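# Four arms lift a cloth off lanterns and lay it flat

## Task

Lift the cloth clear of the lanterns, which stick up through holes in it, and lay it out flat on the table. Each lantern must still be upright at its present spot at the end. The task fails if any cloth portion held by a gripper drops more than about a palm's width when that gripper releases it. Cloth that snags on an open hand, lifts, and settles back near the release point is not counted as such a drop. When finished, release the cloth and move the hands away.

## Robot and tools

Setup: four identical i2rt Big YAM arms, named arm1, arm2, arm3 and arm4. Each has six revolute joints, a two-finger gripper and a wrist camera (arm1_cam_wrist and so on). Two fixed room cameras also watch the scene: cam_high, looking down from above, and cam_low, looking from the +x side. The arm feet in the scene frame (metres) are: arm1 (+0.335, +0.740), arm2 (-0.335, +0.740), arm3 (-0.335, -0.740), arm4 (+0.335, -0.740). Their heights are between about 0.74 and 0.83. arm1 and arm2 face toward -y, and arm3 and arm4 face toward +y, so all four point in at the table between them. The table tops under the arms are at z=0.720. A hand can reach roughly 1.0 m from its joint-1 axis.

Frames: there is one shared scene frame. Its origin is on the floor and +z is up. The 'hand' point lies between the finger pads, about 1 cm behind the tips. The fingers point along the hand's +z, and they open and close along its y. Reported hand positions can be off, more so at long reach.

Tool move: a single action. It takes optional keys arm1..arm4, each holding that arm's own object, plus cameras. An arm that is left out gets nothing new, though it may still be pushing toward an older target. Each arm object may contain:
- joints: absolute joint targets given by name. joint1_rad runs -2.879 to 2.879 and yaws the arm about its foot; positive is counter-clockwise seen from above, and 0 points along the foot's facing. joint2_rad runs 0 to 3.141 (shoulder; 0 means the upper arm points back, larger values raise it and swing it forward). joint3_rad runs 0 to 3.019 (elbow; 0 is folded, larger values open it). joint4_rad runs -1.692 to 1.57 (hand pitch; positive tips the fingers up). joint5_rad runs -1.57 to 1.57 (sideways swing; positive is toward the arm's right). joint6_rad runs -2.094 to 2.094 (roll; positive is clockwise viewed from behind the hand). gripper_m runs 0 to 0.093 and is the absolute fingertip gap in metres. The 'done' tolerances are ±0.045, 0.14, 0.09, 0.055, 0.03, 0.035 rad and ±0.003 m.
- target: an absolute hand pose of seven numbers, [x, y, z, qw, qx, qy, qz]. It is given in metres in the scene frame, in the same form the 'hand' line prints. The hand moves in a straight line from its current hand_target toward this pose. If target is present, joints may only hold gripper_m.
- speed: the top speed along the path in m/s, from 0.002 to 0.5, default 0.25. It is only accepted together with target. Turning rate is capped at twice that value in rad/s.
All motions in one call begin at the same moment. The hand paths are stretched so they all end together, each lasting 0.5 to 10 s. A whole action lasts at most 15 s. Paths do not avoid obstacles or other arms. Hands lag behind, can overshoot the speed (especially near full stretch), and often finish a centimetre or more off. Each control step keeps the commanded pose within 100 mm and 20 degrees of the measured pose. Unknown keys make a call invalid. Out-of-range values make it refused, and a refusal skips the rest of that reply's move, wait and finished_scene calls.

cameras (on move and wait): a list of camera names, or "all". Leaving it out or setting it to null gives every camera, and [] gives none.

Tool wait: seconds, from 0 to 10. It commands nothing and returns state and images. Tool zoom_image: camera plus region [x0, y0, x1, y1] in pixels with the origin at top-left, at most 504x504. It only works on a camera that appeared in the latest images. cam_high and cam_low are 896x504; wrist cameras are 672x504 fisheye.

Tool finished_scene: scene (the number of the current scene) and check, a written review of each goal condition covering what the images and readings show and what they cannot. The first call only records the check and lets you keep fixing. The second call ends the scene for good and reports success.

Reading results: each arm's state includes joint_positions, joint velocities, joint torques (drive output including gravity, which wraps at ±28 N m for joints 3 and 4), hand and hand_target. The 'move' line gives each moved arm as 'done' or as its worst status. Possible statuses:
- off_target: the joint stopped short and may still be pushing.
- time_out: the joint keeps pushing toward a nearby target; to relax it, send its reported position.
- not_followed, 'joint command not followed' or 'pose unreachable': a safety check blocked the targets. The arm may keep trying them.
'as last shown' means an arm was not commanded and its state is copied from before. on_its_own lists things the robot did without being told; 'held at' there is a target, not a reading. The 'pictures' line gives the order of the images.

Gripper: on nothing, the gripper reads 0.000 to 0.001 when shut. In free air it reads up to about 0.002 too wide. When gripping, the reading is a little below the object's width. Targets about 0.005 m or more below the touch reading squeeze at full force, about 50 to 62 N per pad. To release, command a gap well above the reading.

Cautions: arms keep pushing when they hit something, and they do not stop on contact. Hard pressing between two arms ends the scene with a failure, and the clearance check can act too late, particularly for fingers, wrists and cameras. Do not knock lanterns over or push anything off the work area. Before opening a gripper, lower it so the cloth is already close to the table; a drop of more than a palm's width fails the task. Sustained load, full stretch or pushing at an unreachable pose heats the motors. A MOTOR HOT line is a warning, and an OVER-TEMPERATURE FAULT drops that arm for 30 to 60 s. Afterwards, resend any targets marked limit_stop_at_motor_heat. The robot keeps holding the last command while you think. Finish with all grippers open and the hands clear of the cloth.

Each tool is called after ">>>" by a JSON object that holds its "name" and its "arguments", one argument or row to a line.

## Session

>>> {"name": "move", "arguments": {
  "cameras": ["all"]
}}

Scene clock: 0.00 s.
Joint torques (N m): no reading
Motor temperatures (°C): arm1=[27 27 31 22 24 23 24] | arm2=[23 23 28 27 22 23 23] | arm3=[25 30 27 25 24 23 27] | arm4=[25 32 29 24 21 23 25]
Heat: arm1: hottest joint3_rad 31 °C; arm2: hottest joint3_rad 28 °C; arm3: hottest joint2_rad 30 °C; arm4: hottest joint2_rad 32 °C.
Joint velocities: arm1=[-0.005 -0.015 0.012 -0.007 -0.051 -0.066 0] | arm2=[0.005 -0.015 0.007 -0.017 -0.154 -0.037 0] | arm3=[0.005 -0.015 0.027 -0.002 0.037 -0.081 0] | arm4=[0.005 -0.005 -0.027 -0.002 -0.022 -0.081 0]
arm1.joint_positions: joint1_rad=-0.149 joint2_rad=+0.286 joint3_rad=+1.689 joint4_rad=-1.240 joint5_rad=-0.049 joint6_rad=+0.507 gripper_m=+0.094
arm1.joint_status: not commanded
arm1.hand: x=+0.3487 y=+0.7642 z=+1.4578 quat_wxyz=(-0.641, -0.565, -0.306, +0.420) (m; scene frame)
arm1.hand_target: x=+0.3490 y=+0.7661 z=+1.4621 quat_wxyz=(-0.644, -0.561, -0.304, +0.422) (m; scene frame)
arm1.hand_status: not commanded
arm2.joint_positions: joint1_rad=+0.694 joint2_rad=+0.506 joint3_rad=+1.467 joint4_rad=-1.443 joint5_rad=-0.141 joint6_rad=+0.586 gripper_m=+0.094
arm2.joint_status: not commanded
arm2.hand: x=-0.2174 y=+0.6295 z=+1.3808 quat_wxyz=(-0.519, -0.548, -0.655, +0.017) (m; scene frame)
arm2.hand_target: x=-0.2194 y=+0.6319 z=+1.3907 quat_wxyz=(-0.530, -0.543, -0.651, +0.019) (m; scene frame)
arm2.hand_status: not commanded
arm3.joint_positions: joint1_rad=-0.166 joint2_rad=+0.432 joint3_rad=+1.385 joint4_rad=-1.492 joint5_rad=-0.208 joint6_rad=-0.423 gripper_m=+0.094
arm3.joint_status: not commanded
arm3.hand: x=-0.3565 y=-0.6057 z=+1.3139 quat_wxyz=(-0.389, +0.725, -0.471, -0.318) (m; scene frame)
arm3.hand_target: x=-0.3568 y=-0.6074 z=+1.3233 quat_wxyz=(-0.398, +0.721, -0.467, -0.322) (m; scene frame)
arm3.hand_status: not commanded
arm4.joint_positions: joint1_rad=+0.270 joint2_rad=+0.640 joint3_rad=+1.503 joint4_rad=-1.444 joint5_rad=-0.222 joint6_rad=-0.408 gripper_m=+0.094
arm4.joint_status: not commanded
arm4.hand: x=+0.2517 y=-0.5495 z=+1.3974 quat_wxyz=(-0.301, +0.804, -0.343, -0.381) (m; scene frame)
arm4.hand_target: x=+0.2524 y=-0.5524 z=+1.4062 quat_wxyz=(-0.309, +0.800, -0.340, -0.386) (m; scene frame)
arm4.hand_status: not commanded
pictures: arm1_cam_wrist, arm2_cam_wrist, arm3_cam_wrist, arm4_cam_wrist, cam_high, cam_low
camera_calibration:
arm1_cam_wrist: T_world_to_cam=[[-0.88511, -0.0191015, -0.46499, 1.0028], [0.422413, 0.386359, -0.819935, 0.760974], [0.195315, -0.92215, -0.333902, 1.25367], [0, 0, 0, 1]] pos_world=[0.321281, 0.88122, 1.50884]
arm2_cam_wrist: T_world_to_cam=[[-0.731915, -0.397681, -0.553308, 0.858471], [-0.276157, 0.915466, -0.292676, -0.228052], [0.622927, -0.061414, -0.779866, 1.37276], [0, 0, 0, 1]] pos_world=[-0.289781, 0.634478, 1.47882]
arm3_cam_wrist: T_world_to_cam=[[0.929253, 0.256936, 0.265466, 0.138741], [0.346443, -0.855606, -0.384597, 0.117134], [0.128318, 0.449357, -0.884089, 1.60455], [0, 0, 0, 1]] pos_world=[-0.375398, -0.656442, 1.42678]
arm4_cam_wrist: T_world_to_cam=[[0.778606, 0.584653, 0.227933, -0.194055], [0.626001, -0.69848, -0.346769, -0.0531718], [-0.0435329, 0.412683, -0.909834, 1.62972], [0, 0, 0, 1]] pos_world=[0.255324, -0.596241, 1.50857]

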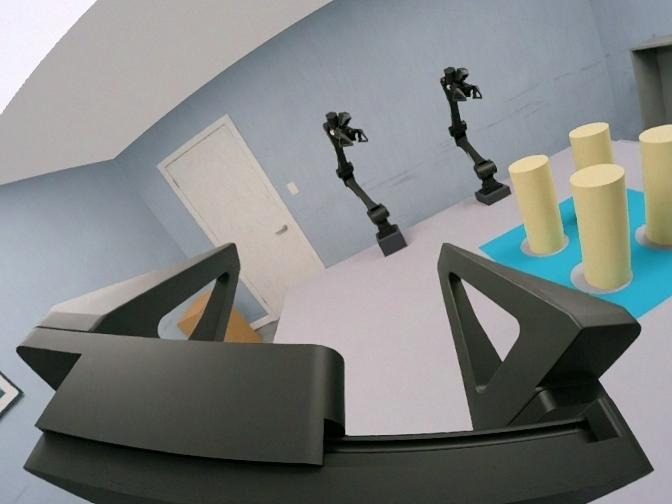

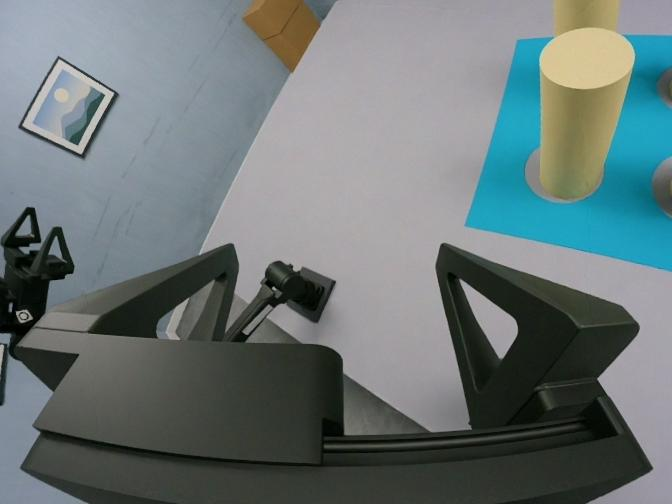

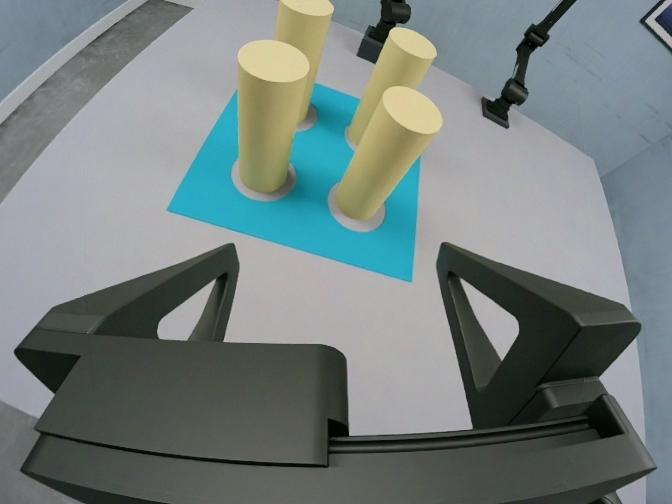

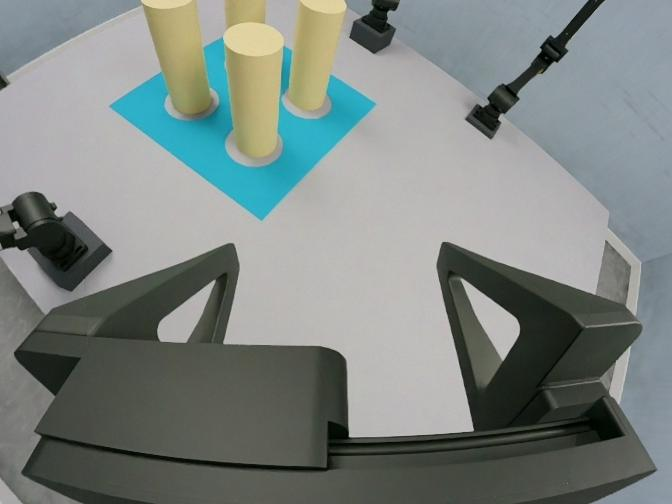

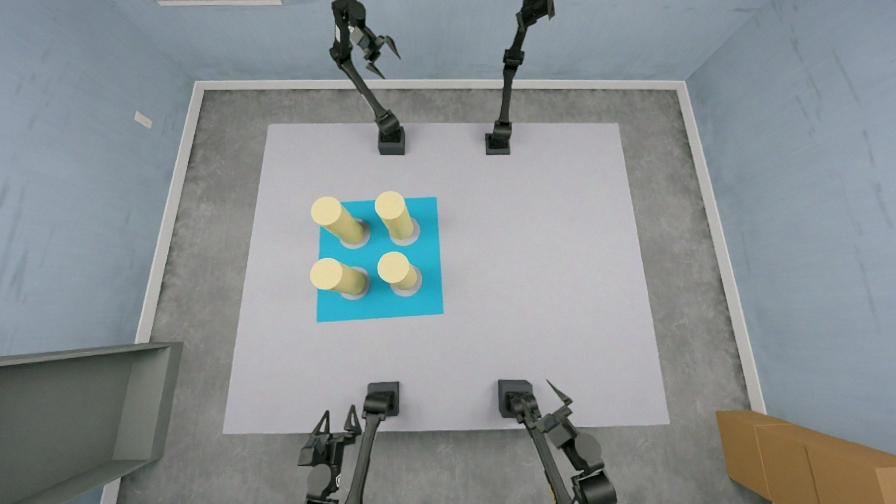

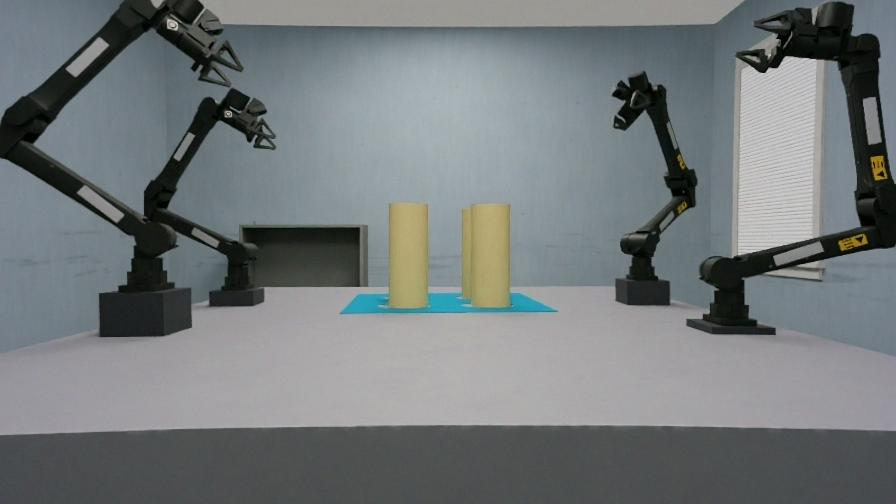

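>>> {"name": "zoom_image", "arguments": {
  "camera": "cam_high",
  "region": [300, 180, 460, 340]
}}

>>> {"name": "zoom_image", "arguments": {
  "camera": "cam_low",
  "region": [320, 190, 580, 330]
}}

Scaled by 3.150.

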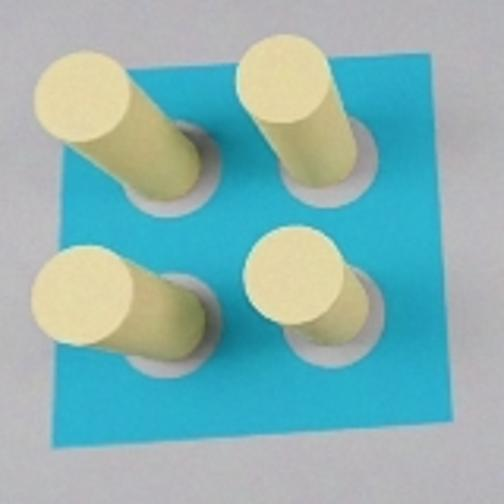

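Scaled by 1.938.

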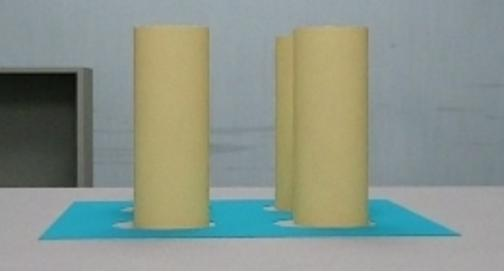

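>>> {"name": "zoom_image", "arguments": {
  "camera": "cam_high",
  "region": [305, 190, 381, 266]
}}

>>> {"name": "zoom_image", "arguments": {
  "camera": "cam_high",
  "region": [370, 185, 446, 261]
}}

>>> {"name": "zoom_image", "arguments": {
  "camera": "cam_high",
  "region": [305, 250, 381, 326]
}}

>>> {"name": "zoom_image", "arguments": {
  "camera": "cam_high",
  "region": [370, 245, 446, 321]
}}

Scaled by 6.632.

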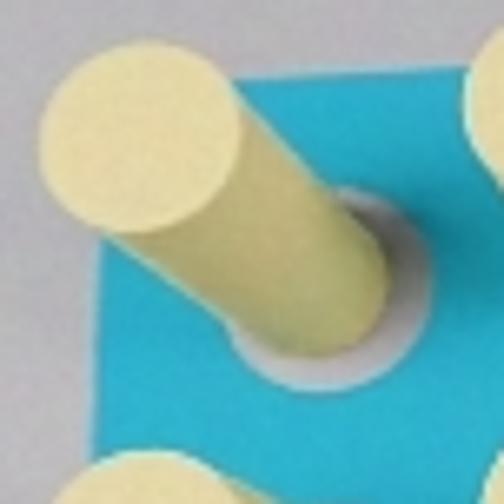

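Scaled by 6.632.

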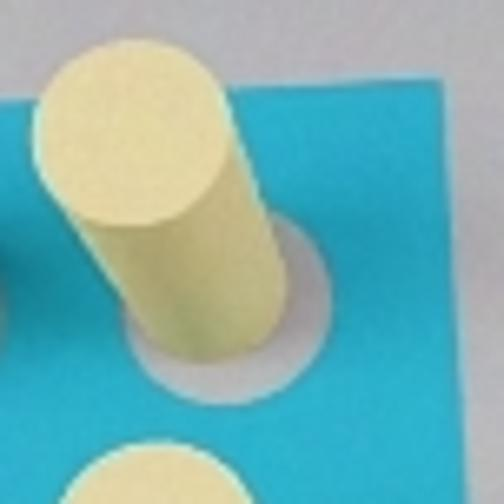

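Scaled by 6.632.

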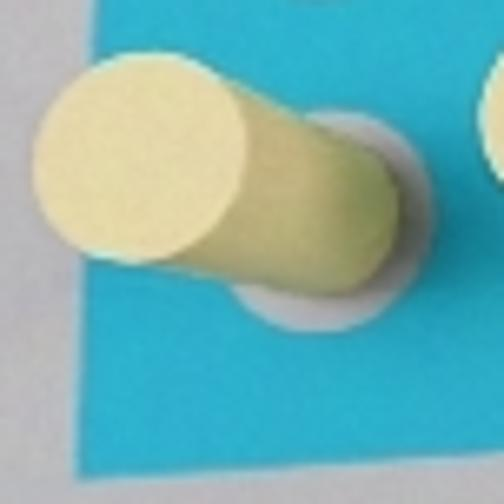

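Scaled by 6.632.

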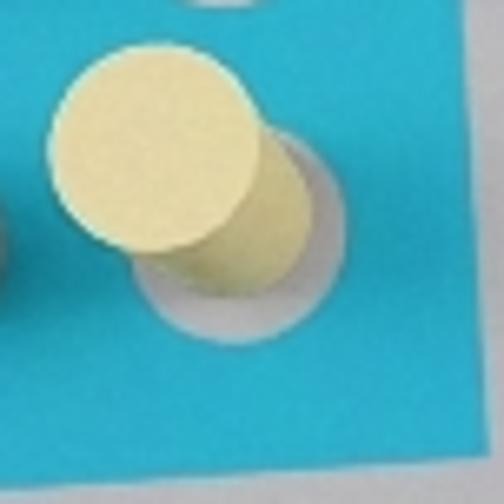

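>>> {"name": "zoom_image", "arguments": {
  "camera": "arm4_cam_wrist",
  "region": [100, 0, 390, 230]
}}

>>> {"name": "zoom_image", "arguments": {
  "camera": "arm3_cam_wrist",
  "region": [150, 20, 450, 300]
}}

>>> {"name": "zoom_image", "arguments": {
  "camera": "arm2_cam_wrist",
  "region": [450, 20, 672, 280]
}}

>>> {"name": "zoom_image", "arguments": {
  "camera": "arm1_cam_wrist",
  "region": [470, 110, 672, 320]
}}

Scaled by 1.738 from the camera's 672x504 image, which has a finer 960x720 frame.

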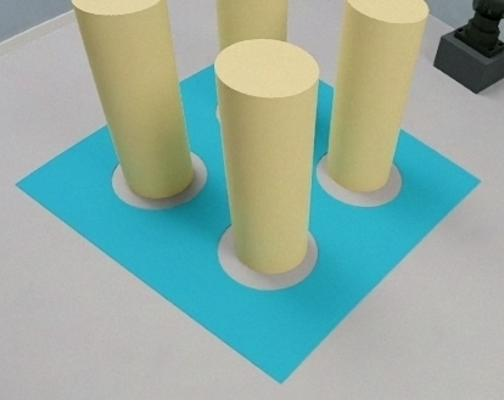

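Scaled by 1.680 from the camera's 672x504 image, which has a finer 960x720 frame.

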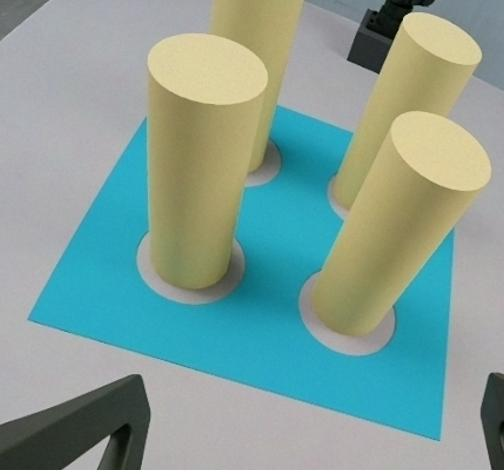

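Scaled by 1.938 from the camera's 672x504 image, which has a finer 960x720 frame.

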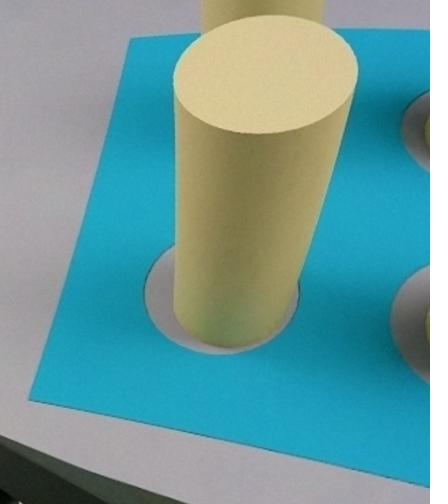

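Scaled by 2.400 from the camera's 672x504 image, which has a finer 960x720 frame.

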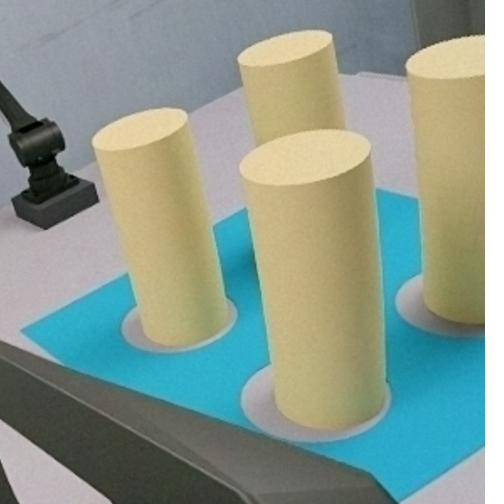

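>>> {"name": "move", "arguments": {
  "arm1": {"joints": {"joint1_rad": -0.833, "joint2_rad": 1.3, "joint3_rad": 1.48, "joint4_rad": -1.5, "joint5_rad": 0, "joint6_rad": -0.09}},
  "arm2": {"joints": {"joint1_rad": -0.79, "joint2_rad": 1.25, "joint3_rad": 1.48, "joint4_rad": -1.5, "joint5_rad": 0, "joint6_rad": -1.62}},
  "arm3": {"joints": {"joint1_rad": 0.745, "joint2_rad": 1.25, "joint3_rad": 1.48, "joint4_rad": -1.5, "joint5_rad": 0, "joint6_rad": 1.49}},
  "arm4": {"joints": {"joint1_rad": 0.735, "joint2_rad": 1.35, "joint3_rad": 1.48, "joint4_rad": -1.45, "joint5_rad": 0, "joint6_rad": -0.13}},
  "cameras": ["cam_high"]
}}

Scene clock: 162.00 s.
Joint torques (N m): arm1=[-0.85 -8.35 11.38 0.24 0.24 -0.12] | arm2=[0.73 -10.46 10.55 0.32 -0.14 -0.16] | arm3=[-0.38 -9.52 8.51 0.17 0.18 0.13] | arm4=[0.56 -6.01 12.1 0.64 0.07 0.18]
Motor temperatures (°C): arm1=[27 28 31 22 24 22 23] | arm2=[23 23 32 26 22 23 22] | arm3=[25 29 31 25 24 23 26] | arm4=[25 31 34 23 21 23 25]
Heat: arm1: hottest joint3_rad 31 °C; arm2: hottest joint3_rad 32 °C; arm3: hottest joint3_rad 31 °C; arm4: hottest joint3_rad 34 °C.
move: arm1 done; arm2 done; arm3 done; arm4 done
Joint velocities: arm1=[-0.005 0.015 -0.017 0.007 -0.022 -0.007 0] | arm2=[-0.005 -0.015 0.017 0.007 0.066 -0.022 0] | arm3=[0.005 0.005 0.002 -0.002 0.022 -0.022 0] | arm4=[0.015 -0.005 0.007 0.007 -0.022 -0.081 0]
arm1.joint_positions: joint1_rad=-0.837 joint2_rad=+1.311 joint3_rad=+1.466 joint4_rad=-1.493 joint5_rad=-0.003 joint6_rad=-0.078 gripper_m=+0.094
arm1.joint_status: all done
arm1.hand: x=+0.0261 y=+0.4557 z=+1.0783 quat_wxyz=(-0.045, -0.909, -0.399, +0.114) (m; scene frame)
arm1.hand_target: x=+0.0278 y=+0.4559 z=+1.0884 quat_wxyz=(-0.046, -0.905, -0.405, +0.123) (m; scene frame)
arm1.hand_status: not commanded
arm2.joint_positions: joint1_rad=-0.790 joint2_rad=+1.249 joint3_rad=+1.467 joint4_rad=-1.489 joint5_rad=+0.000 joint6_rad=-1.609 gripper_m=+0.094
arm2.joint_status: all done
arm2.hand: x=-0.6323 y=+0.4529 z=+1.1651 quat_wxyz=(+0.061, -0.369, -0.918, +0.134) (m; scene frame)
arm2.hand_target: x=-0.6319 y=+0.4533 z=+1.1698 quat_wxyz=(+0.062, -0.364, -0.920, +0.134) (m; scene frame)
arm2.hand_status: not commanded
arm3.joint_positions: joint1_rad=+0.751 joint2_rad=+1.266 joint3_rad=+1.465 joint4_rad=-1.492 joint5_rad=+0.000 joint6_rad=+1.477 gripper_m=+0.094
arm3.joint_status: all done
arm3.hand: x=-0.6315 y=-0.4504 z=+1.1263 quat_wxyz=(+0.042, +0.424, -0.895, -0.132) (m; scene frame)
arm3.hand_target: x=-0.6278 y=-0.4509 z=+1.1388 quat_wxyz=(+0.046, +0.415, -0.898, -0.143) (m; scene frame)
arm3.hand_status: not commanded
arm4.joint_positions: joint1_rad=+0.732 joint2_rad=+1.349 joint3_rad=+1.467 joint4_rad=-1.444 joint5_rad=-0.003 joint6_rad=-0.143 gripper_m=+0.094
arm4.joint_status: all done
arm4.hand: x=+0.0510 y=-0.4026 z=+1.1518 quat_wxyz=(-0.061, +0.927, -0.354, -0.110) (m; scene frame)
arm4.hand_target: x=+0.0496 y=-0.4020 z=+1.1568 quat_wxyz=(-0.063, +0.925, -0.359, -0.113) (m; scene frame)
arm4.hand_status: not commanded
pictures: cam_high

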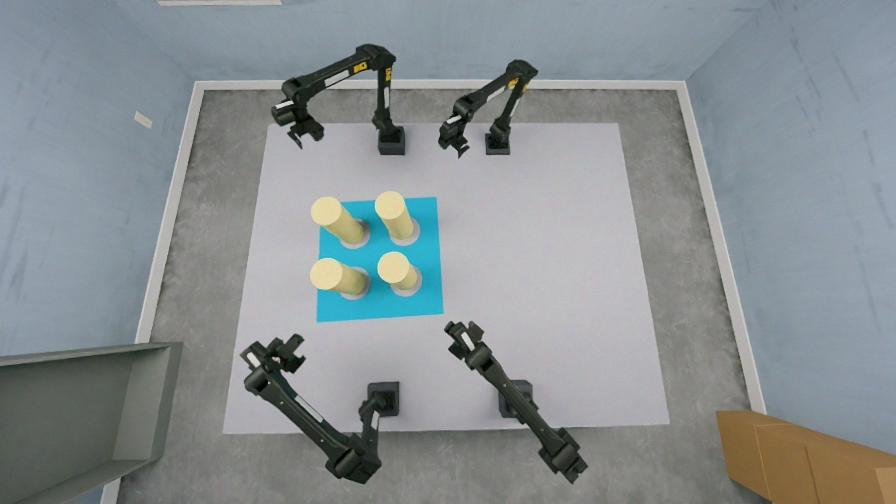

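>>> {"name": "move", "arguments": {
  "arm1": {"target": [-0.079, 0.352, 0.785, 0, 0.9125, 0.4091, 0], "speed": 0.4},
  "arm2": {"target": [-0.765, 0.328, 0.785, 0, 0.3559, 0.9345, 0], "speed": 0.4},
  "arm3": {"target": [-0.728, -0.329, 0.785, 0, -0.4091, 0.9125, 0], "speed": 0.4},
  "arm4": {"target": [-0.053, -0.286, 0.785, 0, -0.9345, 0.3559, 0], "speed": 0.4},
  "cameras": ["arm1_cam_wrist", "arm2_cam_wrist", "arm3_cam_wrist", "arm4_cam_wrist"]
}}

Scene clock: 168.27 s.
Joint torques (N m): arm1=[-0.44 -16.97 12.53 0.13 0.32 -0.03] | arm2=[-0.09 -24.47 11.43 0.36 -0.13 -0.2] | arm3=[-0.56 -19.72 9.1 0.23 0.11 0.17] | arm4=[1.26 -14.15 11.71 0.39 0.02 0.12]
Motor temperatures (°C): arm1=[27 28 33 22 24 22 23] | arm2=[23 23 32 26 22 23 22] | arm3=[25 30 32 25 23 23 26] | arm4=[25 31 34 23 21 23 25]
Heat: arm1: hottest joint3_rad 33 °C; arm2: hottest joint3_rad 32 °C; arm3: hottest joint3_rad 32 °C; arm4: hottest joint3_rad 34 °C.
move: arm1 off_target; arm2 off_target; arm3 off_target; arm4 off_target
Joint velocities: arm1=[0.005 0.005 0.002 -0.002 -0.022 -0.051 0] | arm2=[-0.005 0.015 -0.012 0.002 -0.081 -0.051 0] | arm3=[-0.024 -0.005 0.002 0.002 -0.007 -0.037 0] | arm4=[0.005 -0.024 0.002 0.012 -0.007 0.007 0]
arm1.joint_positions: joint1_rad=-0.837 joint2_rad=+1.977 joint3_rad=+1.435 joint4_rad=-1.117 joint5_rad=-0.003 joint6_rad=-0.078 gripper_m=+0.094
arm1.joint_status: not commanded
arm1.hand: x=-0.0600 y=+0.3729 z=+0.7560 quat_wxyz=(+0.008, -0.915, -0.402, -0.037) (m; scene frame)
arm1.hand_target: x=-0.0756 y=+0.3543 z=+0.7830 quat_wxyz=(-0.002, -0.913, -0.407, -0.001) (m; scene frame)
arm1.hand_status: off_target (0.041 m and 4.4 deg from the pose sent, 0.328 m and 14.1 deg at the start)
arm2.joint_positions: joint1_rad=-0.790 joint2_rad=+2.095 joint3_rad=+1.467 joint4_rad=-1.011 joint5_rad=+0.000 joint6_rad=-1.643 gripper_m=+0.094
arm2.joint_status: not commanded
arm2.hand: x=-0.7401 y=+0.3498 z=+0.7605 quat_wxyz=(-0.014, -0.357, -0.933, -0.033) (m; scene frame)
arm2.hand_target: x=-0.7624 y=+0.3339 z=+0.7841 quat_wxyz=(+0.001, -0.356, -0.935, +0.000) (m; scene frame)
arm2.hand_status: off_target (0.041 m and 4.1 deg from the pose sent, 0.422 m and 17.1 deg at the start)
arm3.joint_positions: joint1_rad=+0.732 joint2_rad=+2.002 joint3_rad=+1.397 joint4_rad=-1.045 joint5_rad=-0.008 joint6_rad=+1.480 gripper_m=+0.094
arm3.joint_status: not commanded
arm3.hand: x=-0.7088 y=-0.3553 z=+0.7591 quat_wxyz=(-0.014, +0.416, -0.908, +0.037) (m; scene frame)
arm3.hand_target: x=-0.7244 y=-0.3345 z=+0.7861 quat_wxyz=(+0.000, +0.408, -0.913, +0.000) (m; scene frame)
arm3.hand_status: off_target (0.042 m and 4.6 deg from the pose sent, 0.375 m and 16.1 deg at the start)
arm4.joint_positions: joint1_rad=+0.732 joint2_rad=+2.146 joint3_rad=+1.512 joint4_rad=-0.988 joint5_rad=-0.003 joint6_rad=-0.143 gripper_m=+0.094
arm4.joint_status: not commanded
arm4.hand: x=-0.0378 y=-0.2953 z=+0.7710 quat_wxyz=(+0.011, +0.934, -0.357, +0.019) (m; scene frame)
arm4.hand_target: x=-0.0545 y=-0.2848 z=+0.7843 quat_wxyz=(-0.001, +0.935, -0.355, +0.000) (m; scene frame)
arm4.hand_status: off_target (0.023 m and 2.5 deg from the pose sent, 0.399 m and 14.4 deg at the start)
pictures: arm1_cam_wrist, arm2_cam_wrist, arm3_cam_wrist, arm4_cam_wrist
camera_calibration:
arm1_cam_wrist: T_world_to_cam=[[-0.735565, 0.676975, -0.0254672, -0.275644], [0.521108, 0.58943, 0.617268, -0.646999], [0.432886, 0.44077, -0.786341, 0.586368], [0, 0, 0, 1]] pos_world=[-0.119428, 0.309512, 0.853437]
arm2_cam_wrist: T_world_to_cam=[[-0.669889, -0.738485, -0.0767364, -0.175885], [-0.629449, 0.51007, 0.586194, -1.08592], [-0.393754, 0.440987, -0.806529, 0.289457], [0, 0, 0, 1]] pos_world=[-0.687381, 0.296361, 0.856519]
arm3_cam_wrist: T_world_to_cam=[[0.757282, -0.648769, 0.0749899, 0.249957], [-0.561152, -0.587631, 0.582922, -1.04251], [-0.334115, -0.483517, -0.80906, 0.330557], [0, 0, 0, 1]] pos_world=[-0.66385, -0.290617, 0.856398]
arm4_cam_wrist: T_world_to_cam=[[0.662064, 0.749418, -0.00662763, 0.250483], [0.587751, -0.513714, 0.625017, -0.607704], [0.464995, -0.417697, -0.780583, 0.61667], [0, 0, 0, 1]] pos_world=[-0.0954051, -0.242322, 0.862847]

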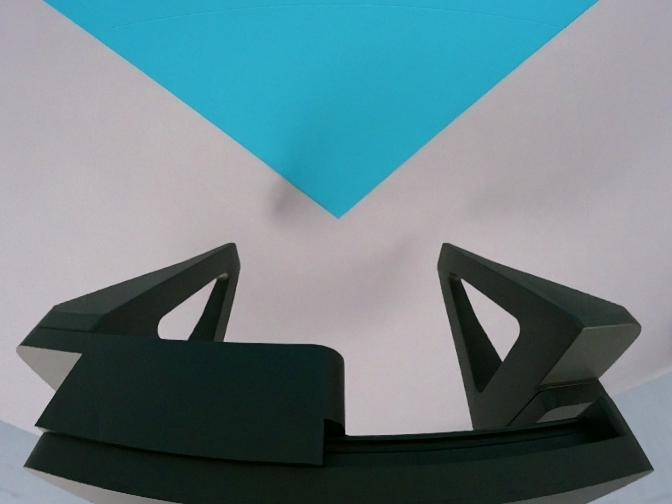

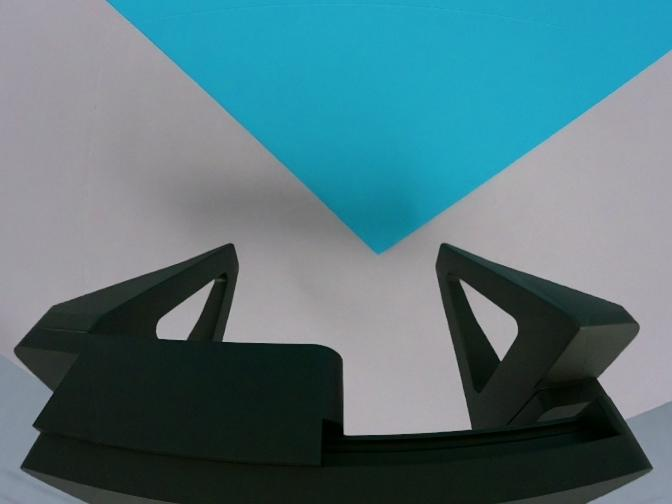

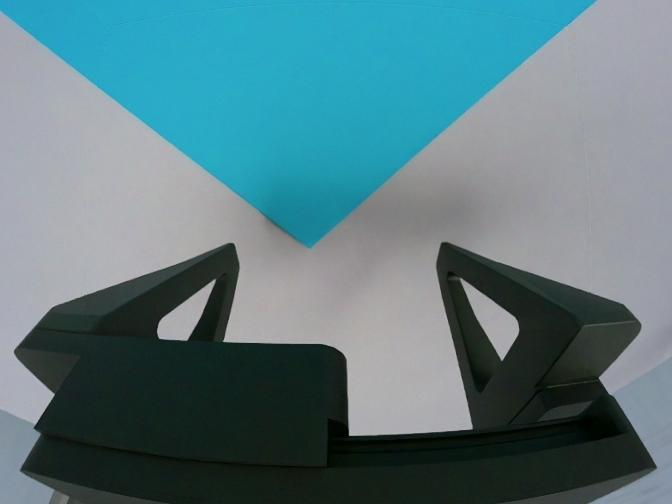

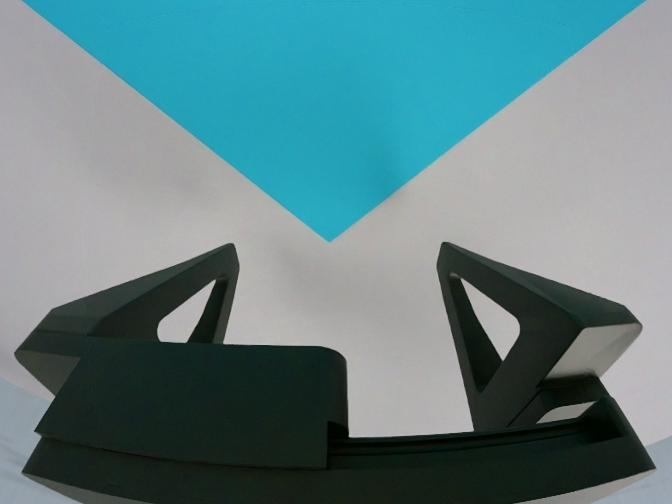

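>>> {"name": "move", "arguments": {
  "arm1": {"target": [-0.0975, 0.3285, 0.78, 0, 0.9125, 0.4091, 0], "speed": 0.2},
  "arm2": {"target": [-0.780, 0.3145, 0.78, 0, 0.3559, 0.9345, 0], "speed": 0.2},
  "arm3": {"target": [-0.736, -0.314, 0.78, 0, -0.4091, 0.9125, 0], "speed": 0.2},
  "arm4": {"target": [-0.0516, -0.2925, 0.775, 0, -0.9345, 0.3559, 0], "speed": 0.2},
  "cameras": ["arm1_cam_wrist", "arm2_cam_wrist", "arm3_cam_wrist", "arm4_cam_wrist"]
}}

Scene clock: 195.73 s.
Joint torques (N m): arm1=[-0.15 -16.15 12.55 -0.38 0.32 0.02] | arm2=[-0.03 -23 11.58 -0.27 -0.22 -0.16] | arm3=[-0.5 -17.49 9.17 -0.44 0.12 0] | arm4=[1.61 -14.33 8.66 0.69 -0.07 0.17]
Motor temperatures (°C): arm1=[27 29 39 22 24 22 23] | arm2=[23 26 35 26 22 23 22] | arm3=[25 33 34 25 23 23 26] | arm4=[25 32 36 23 21 23 24]
Heat: arm1: hottest joint3_rad 39 °C; arm2: hottest joint3_rad 35 °C; arm3: hottest joint3_rad 34 °C; arm4: hottest joint3_rad 36 °C.
move: arm1 off_target; arm2 off_target; arm3 off_target; arm4 off_target
Joint velocities: arm1=[0.005 0.005 -0.012 0.002 -0.051 0.051 0] | arm2=[-0.005 0.005 -0.027 0.007 -0.022 -0.037 0] | arm3=[-0.015 -0.005 0.012 -0.022 -0.066 -0.022 0] | arm4=[0.005 0.005 0.002 -0.002 -0.037 -0.022 0]
arm1.joint_positions: joint1_rad=-0.828 joint2_rad=+2.028 joint3_rad=+1.562 joint4_rad=-1.146 joint5_rad=+0.002 joint6_rad=-0.078 gripper_m=+0.094
arm1.joint_status: not commanded
arm1.hand: x=-0.0875 y=+0.3415 z=+0.7698 quat_wxyz=(+0.003, -0.914, -0.406, -0.014) (m; scene frame)
arm1.hand_target: x=-0.0969 y=+0.3287 z=+0.7799 quat_wxyz=(+0.000, -0.912, -0.410, +0.000) (m; scene frame)
arm1.hand_status: off_target (0.019 m and 1.7 deg from the pose sent, 0.063 m and 4.4 deg at the start)
arm2.joint_positions: joint1_rad=-0.790 joint2_rad=+2.134 joint3_rad=+1.570 joint4_rad=-1.030 joint5_rad=+0.000 joint6_rad=-1.643 gripper_m=+0.094
arm2.joint_status: not commanded
arm2.hand: x=-0.7659 y=+0.3249 z=+0.7700 quat_wxyz=(-0.005, -0.357, -0.934, -0.013) (m; scene frame)
arm2.hand_target: x=-0.7802 y=+0.3153 z=+0.7799 quat_wxyz=(+0.000, -0.356, -0.935, +0.000) (m; scene frame)
arm2.hand_status: off_target (0.020 m and 1.5 deg from the pose sent, 0.057 m and 4.1 deg at the start)
arm3.joint_positions: joint1_rad=+0.721 joint2_rad=+2.026 joint3_rad=+1.479 joint4_rad=-1.045 joint5_rad=-0.009 joint6_rad=+1.481 gripper_m=+0.094
arm3.joint_status: not commanded
arm3.hand: x=-0.7284 y=-0.3269 z=+0.7717 quat_wxyz=(-0.004, +0.412, -0.911, +0.009) (m; scene frame)
arm3.hand_target: x=-0.7364 y=-0.3144 z=+0.7797 quat_wxyz=(+0.000, +0.410, -0.912, +0.000) (m; scene frame)
arm3.hand_status: off_target (0.017 m and 1.2 deg from the pose sent, 0.054 m and 4.6 deg at the start)
arm4.joint_positions: joint1_rad=+0.732 joint2_rad=+2.146 joint3_rad=+1.512 joint4_rad=-0.962 joint5_rad=-0.003 joint6_rad=-0.143 gripper_m=+0.094
arm4.joint_status: not commanded
arm4.hand: x=-0.0418 y=-0.2904 z=+0.7708 quat_wxyz=(+0.005, +0.934, -0.357, +0.008) (m; scene frame)
arm4.hand_target: x=-0.0516 y=-0.2926 z=+0.7751 quat_wxyz=(+0.000, +0.935, -0.356, +0.000) (m; scene frame)
arm4.hand_status: off_target (0.011 m and 1.0 deg from the pose sent, 0.015 m and 2.5 deg at the start)
pictures: arm1_cam_wrist, arm2_cam_wrist, arm3_cam_wrist, arm4_cam_wrist
camera_calibration:
arm1_cam_wrist: T_world_to_cam=[[-0.742511, 0.669635, -0.0163516, -0.279346], [0.538377, 0.611137, 0.580226, -0.600065], [0.398532, 0.42202, -0.814292, 0.64795], [0, 0, 0, 1]] pos_world=[-0.142585, 0.280334, 0.871226]
arm2_cam_wrist: T_world_to_cam=[[-0.671297, -0.740486, -0.032272, -0.245448], [-0.610808, 0.528022, 0.590005, -1.0895], [-0.41985, 0.41578, -0.806754, 0.286326], [0, 0, 0, 1]] pos_world=[-0.710029, 0.27448, 0.865884]
arm3_cam_wrist: T_world_to_cam=[[0.752585, -0.658281, 0.0167991, 0.320706], [-0.543448, -0.606491, 0.580373, -1.03547], [-0.371859, -0.445909, -0.814178, 0.336667], [0, 0, 0, 1]] pos_world=[-0.678888, -0.266763, 0.869675]
arm4_cam_wrist: T_world_to_cam=[[0.66194, 0.749552, -0.00281578, 0.246641], [0.597882, -0.525725, 0.605103, -0.590451], [0.452076, -0.402225, -0.796142, 0.636349], [0, 0, 0, 1]] pos_world=[-0.0979186, -0.23933, 0.864602]

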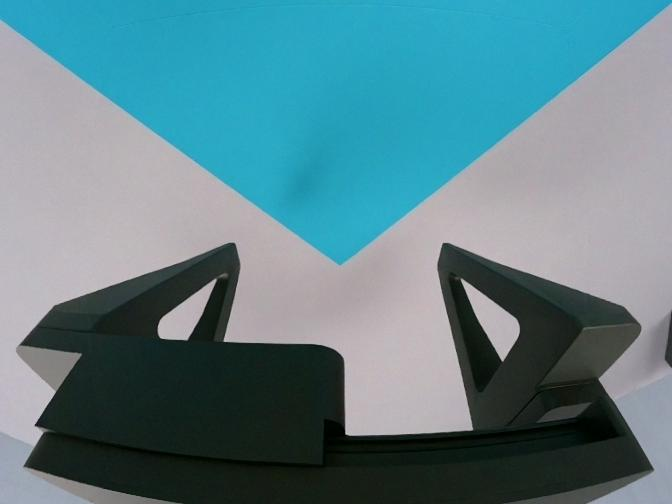

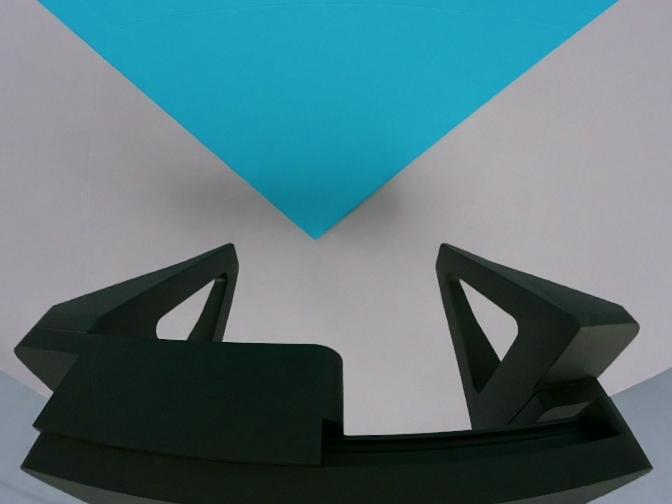

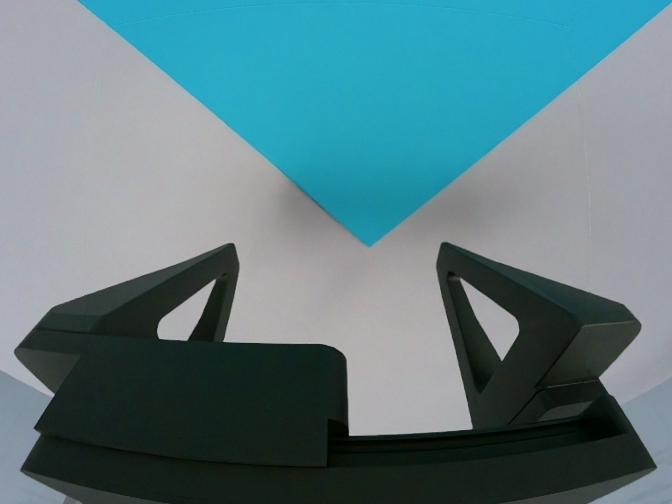

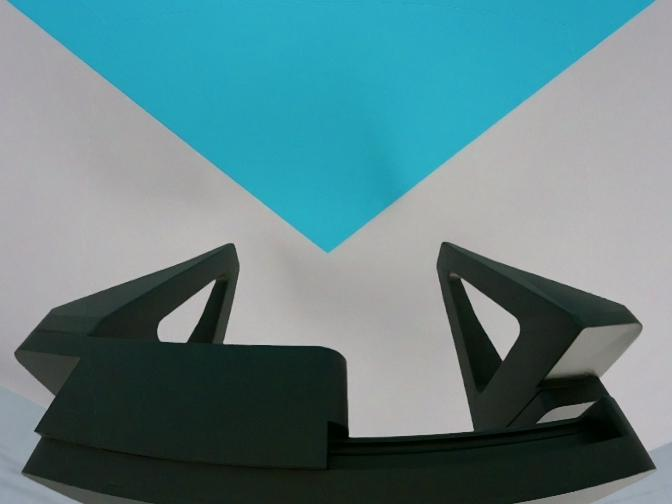

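>>> {"name": "move", "arguments": {
  "arm1": {"target": [-0.0955, 0.3297, 0.712, 0, 0.9125, 0.4091, 0], "speed": 0.15},
  "arm2": {"target": [-0.7755, 0.3187, 0.712, 0, 0.3559, 0.9345, 0], "speed": 0.15},
  "arm3": {"target": [-0.732, -0.3202, 0.712, 0, -0.4091, 0.9125, 0], "speed": 0.15},
  "arm4": {"target": [-0.0465, -0.2975, 0.712, 0, -0.9345, 0.3559, 0], "speed": 0.15},
  "cameras": ["arm1_cam_wrist", "arm2_cam_wrist", "arm3_cam_wrist", "arm4_cam_wrist"]
}}

Scene clock: 211.37 s.
Joint torques (N m): arm1=[-0.85 -14.39 7.54 0.53 0.36 -0.01] | arm2=[0.15 -22.12 7.08 0.87 -0.21 -0.15] | arm3=[-0.44 -16.38 5.37 0.69 0.14 0.03] | arm4=[1.32 -11.16 7.21 0.77 -0.1 0.14]
Motor temperatures (°C): arm1=[27 31 38 22 24 22 23] | arm2=[23 26 36 26 22 23 22] | arm3=[25 33 35 25 23 23 26] | arm4=[25 33 35 23 21 23 24]
Heat: arm1: hottest joint3_rad 38 °C; arm2: hottest joint3_rad 36 °C; arm3: hottest joint3_rad 35 °C; arm4: hottest joint3_rad 35 °C.
move: arm1 off_target; arm2 off_target; arm3 off_target; arm4 off_target
Joint velocities: arm1=[-0.005 0.005 -0.002 -0.002 0.007 -0.037 0] | arm2=[-0.005 -0.015 0.002 0.002 -0.037 -0.022 0] | arm3=[-0.005 0.005 -0.007 -0.007 0.037 -0.022 0] | arm4=[0.005 -0.015 -0.007 -0.012 0.007 -0.051 0]
arm1.joint_positions: joint1_rad=-0.828 joint2_rad=+2.083 joint3_rad=+1.550 joint4_rad=-1.018 joint5_rad=+0.001 joint6_rad=-0.078 gripper_m=+0.094
arm1.joint_status: not commanded
arm1.hand: x=-0.1015 y=+0.3276 z=+0.7340 quat_wxyz=(-0.008, -0.914, -0.406, +0.014) (m; scene frame)
arm1.hand_target: x=-0.0948 y=+0.3304 z=+0.7126 quat_wxyz=(+0.000, -0.912, -0.409, +0.000) (m; scene frame)
arm1.hand_status: off_target (0.023 m and 1.9 deg from the pose sent, 0.060 m and 1.7 deg at the start)
arm2.joint_positions: joint1_rad=-0.790 joint2_rad=+2.203 joint3_rad=+1.570 joint4_rad=-0.916 joint5_rad=+0.000 joint6_rad=-1.643 gripper_m=+0.094
arm2.joint_status: not commanded
arm2.hand: x=-0.7766 y=+0.3146 z=+0.7293 quat_wxyz=(+0.005, -0.357, -0.934, +0.008) (m; scene frame)
arm2.hand_target: x=-0.7748 y=+0.3195 z=+0.7124 quat_wxyz=(+0.000, -0.356, -0.935, +0.000) (m; scene frame)
arm2.hand_status: off_target (0.018 m and 1.0 deg from the pose sent, 0.059 m and 1.5 deg at the start)
arm3.joint_positions: joint1_rad=+0.721 joint2_rad=+2.089 joint3_rad=+1.458 joint4_rad=-0.923 joint5_rad=-0.010 joint6_rad=+1.481 gripper_m=+0.094
arm3.joint_status: not commanded
arm3.hand: x=-0.7357 y=-0.3188 z=+0.7305 quat_wxyz=(+0.002, +0.412, -0.911, -0.009) (m; scene frame)
arm3.hand_target: x=-0.7313 y=-0.3211 z=+0.7129 quat_wxyz=(+0.000, +0.409, -0.912, +0.000) (m; scene frame)
arm3.hand_status: off_target (0.019 m and 1.1 deg from the pose sent, 0.060 m and 1.2 deg at the start)
arm4.joint_positions: joint1_rad=+0.735 joint2_rad=+2.188 joint3_rad=+1.482 joint4_rad=-0.830 joint5_rad=-0.001 joint6_rad=-0.141 gripper_m=+0.094
arm4.joint_status: not commanded
arm4.hand: x=-0.0488 y=-0.2839 z=+0.7382 quat_wxyz=(-0.011, +0.934, -0.356, -0.018) (m; scene frame)
arm4.hand_target: x=-0.0460 y=-0.2977 z=+0.7127 quat_wxyz=(+0.000, +0.934, -0.356, +0.000) (m; scene frame)
arm4.hand_status: off_target (0.030 m and 2.4 deg from the pose sent, 0.059 m and 1.0 deg at the start)
pictures: arm1_cam_wrist, arm2_cam_wrist, arm3_cam_wrist, arm4_cam_wrist
camera_calibration:
arm1_cam_wrist: T_world_to_cam=[[-0.742891, 0.669284, -0.0130751, -0.28333], [0.562484, 0.634697, 0.529878, -0.531589], [0.362938, 0.386287, -0.847973, 0.663081], [0, 0, 0, 1]] pos_world=[-0.152131, 0.270887, 0.840248]
arm2_cam_wrist: T_world_to_cam=[[-0.671277, -0.741111, 0.0118991, -0.293581], [-0.592388, 0.546078, 0.592347, -1.05968], [-0.445493, 0.39058, -0.805595, 0.240482], [0, 0, 0, 1]] pos_world=[-0.717681, 0.267163, 0.824921]
arm3_cam_wrist: T_world_to_cam=[[0.752294, -0.658447, -0.022391, 0.360575], [-0.527661, -0.622521, 0.577963, -1.00232], [-0.394497, -0.422983, -0.815756, 0.295876], [0, 0, 0, 1]] pos_world=[-0.683423, -0.261396, 0.828741]
arm4_cam_wrist: T_world_to_cam=[[0.661371, 0.750016, 0.00795035, 0.238457], [0.619909, -0.552548, 0.557139, -0.53422], [0.422256, -0.363547, -0.830381, 0.650969], [0, 0, 0, 1]] pos_world=[-0.101416, -0.237371, 0.836291]

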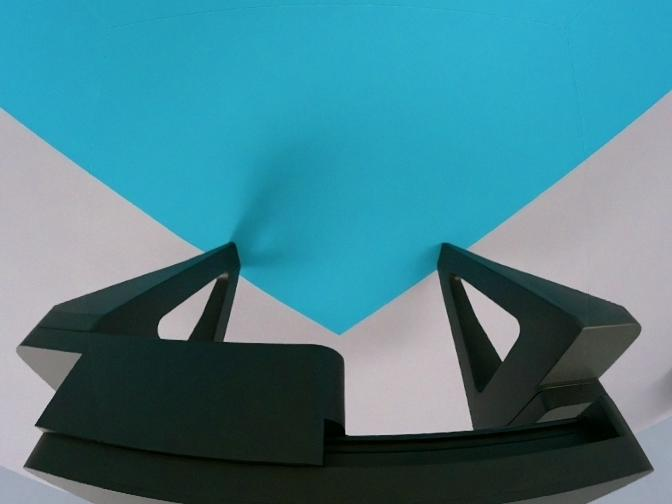

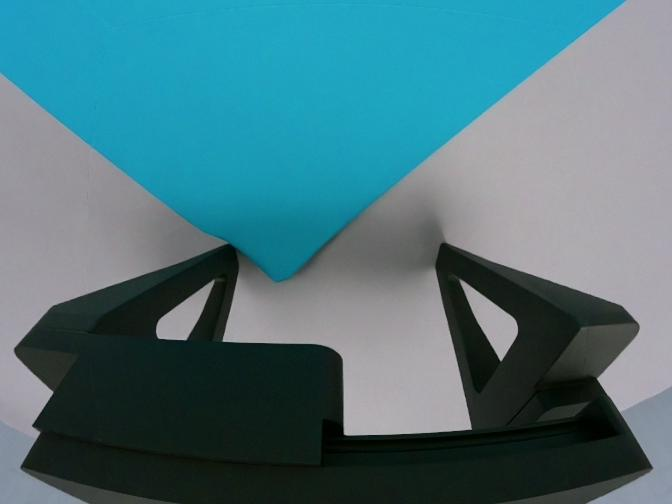

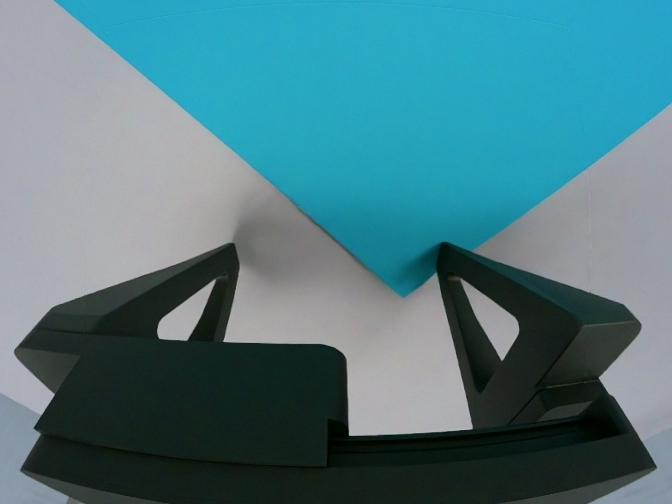

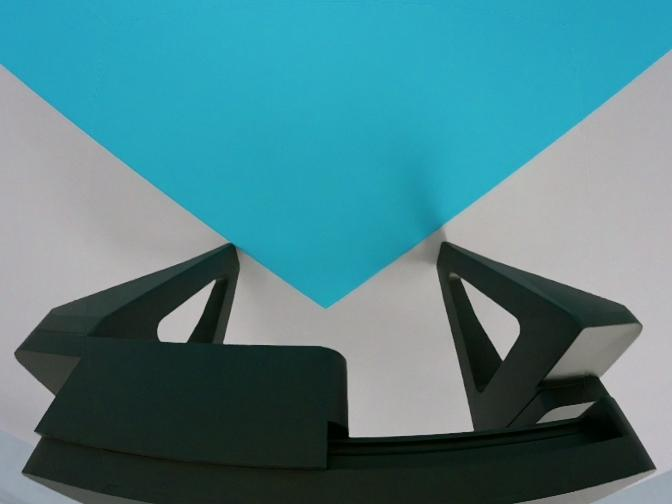

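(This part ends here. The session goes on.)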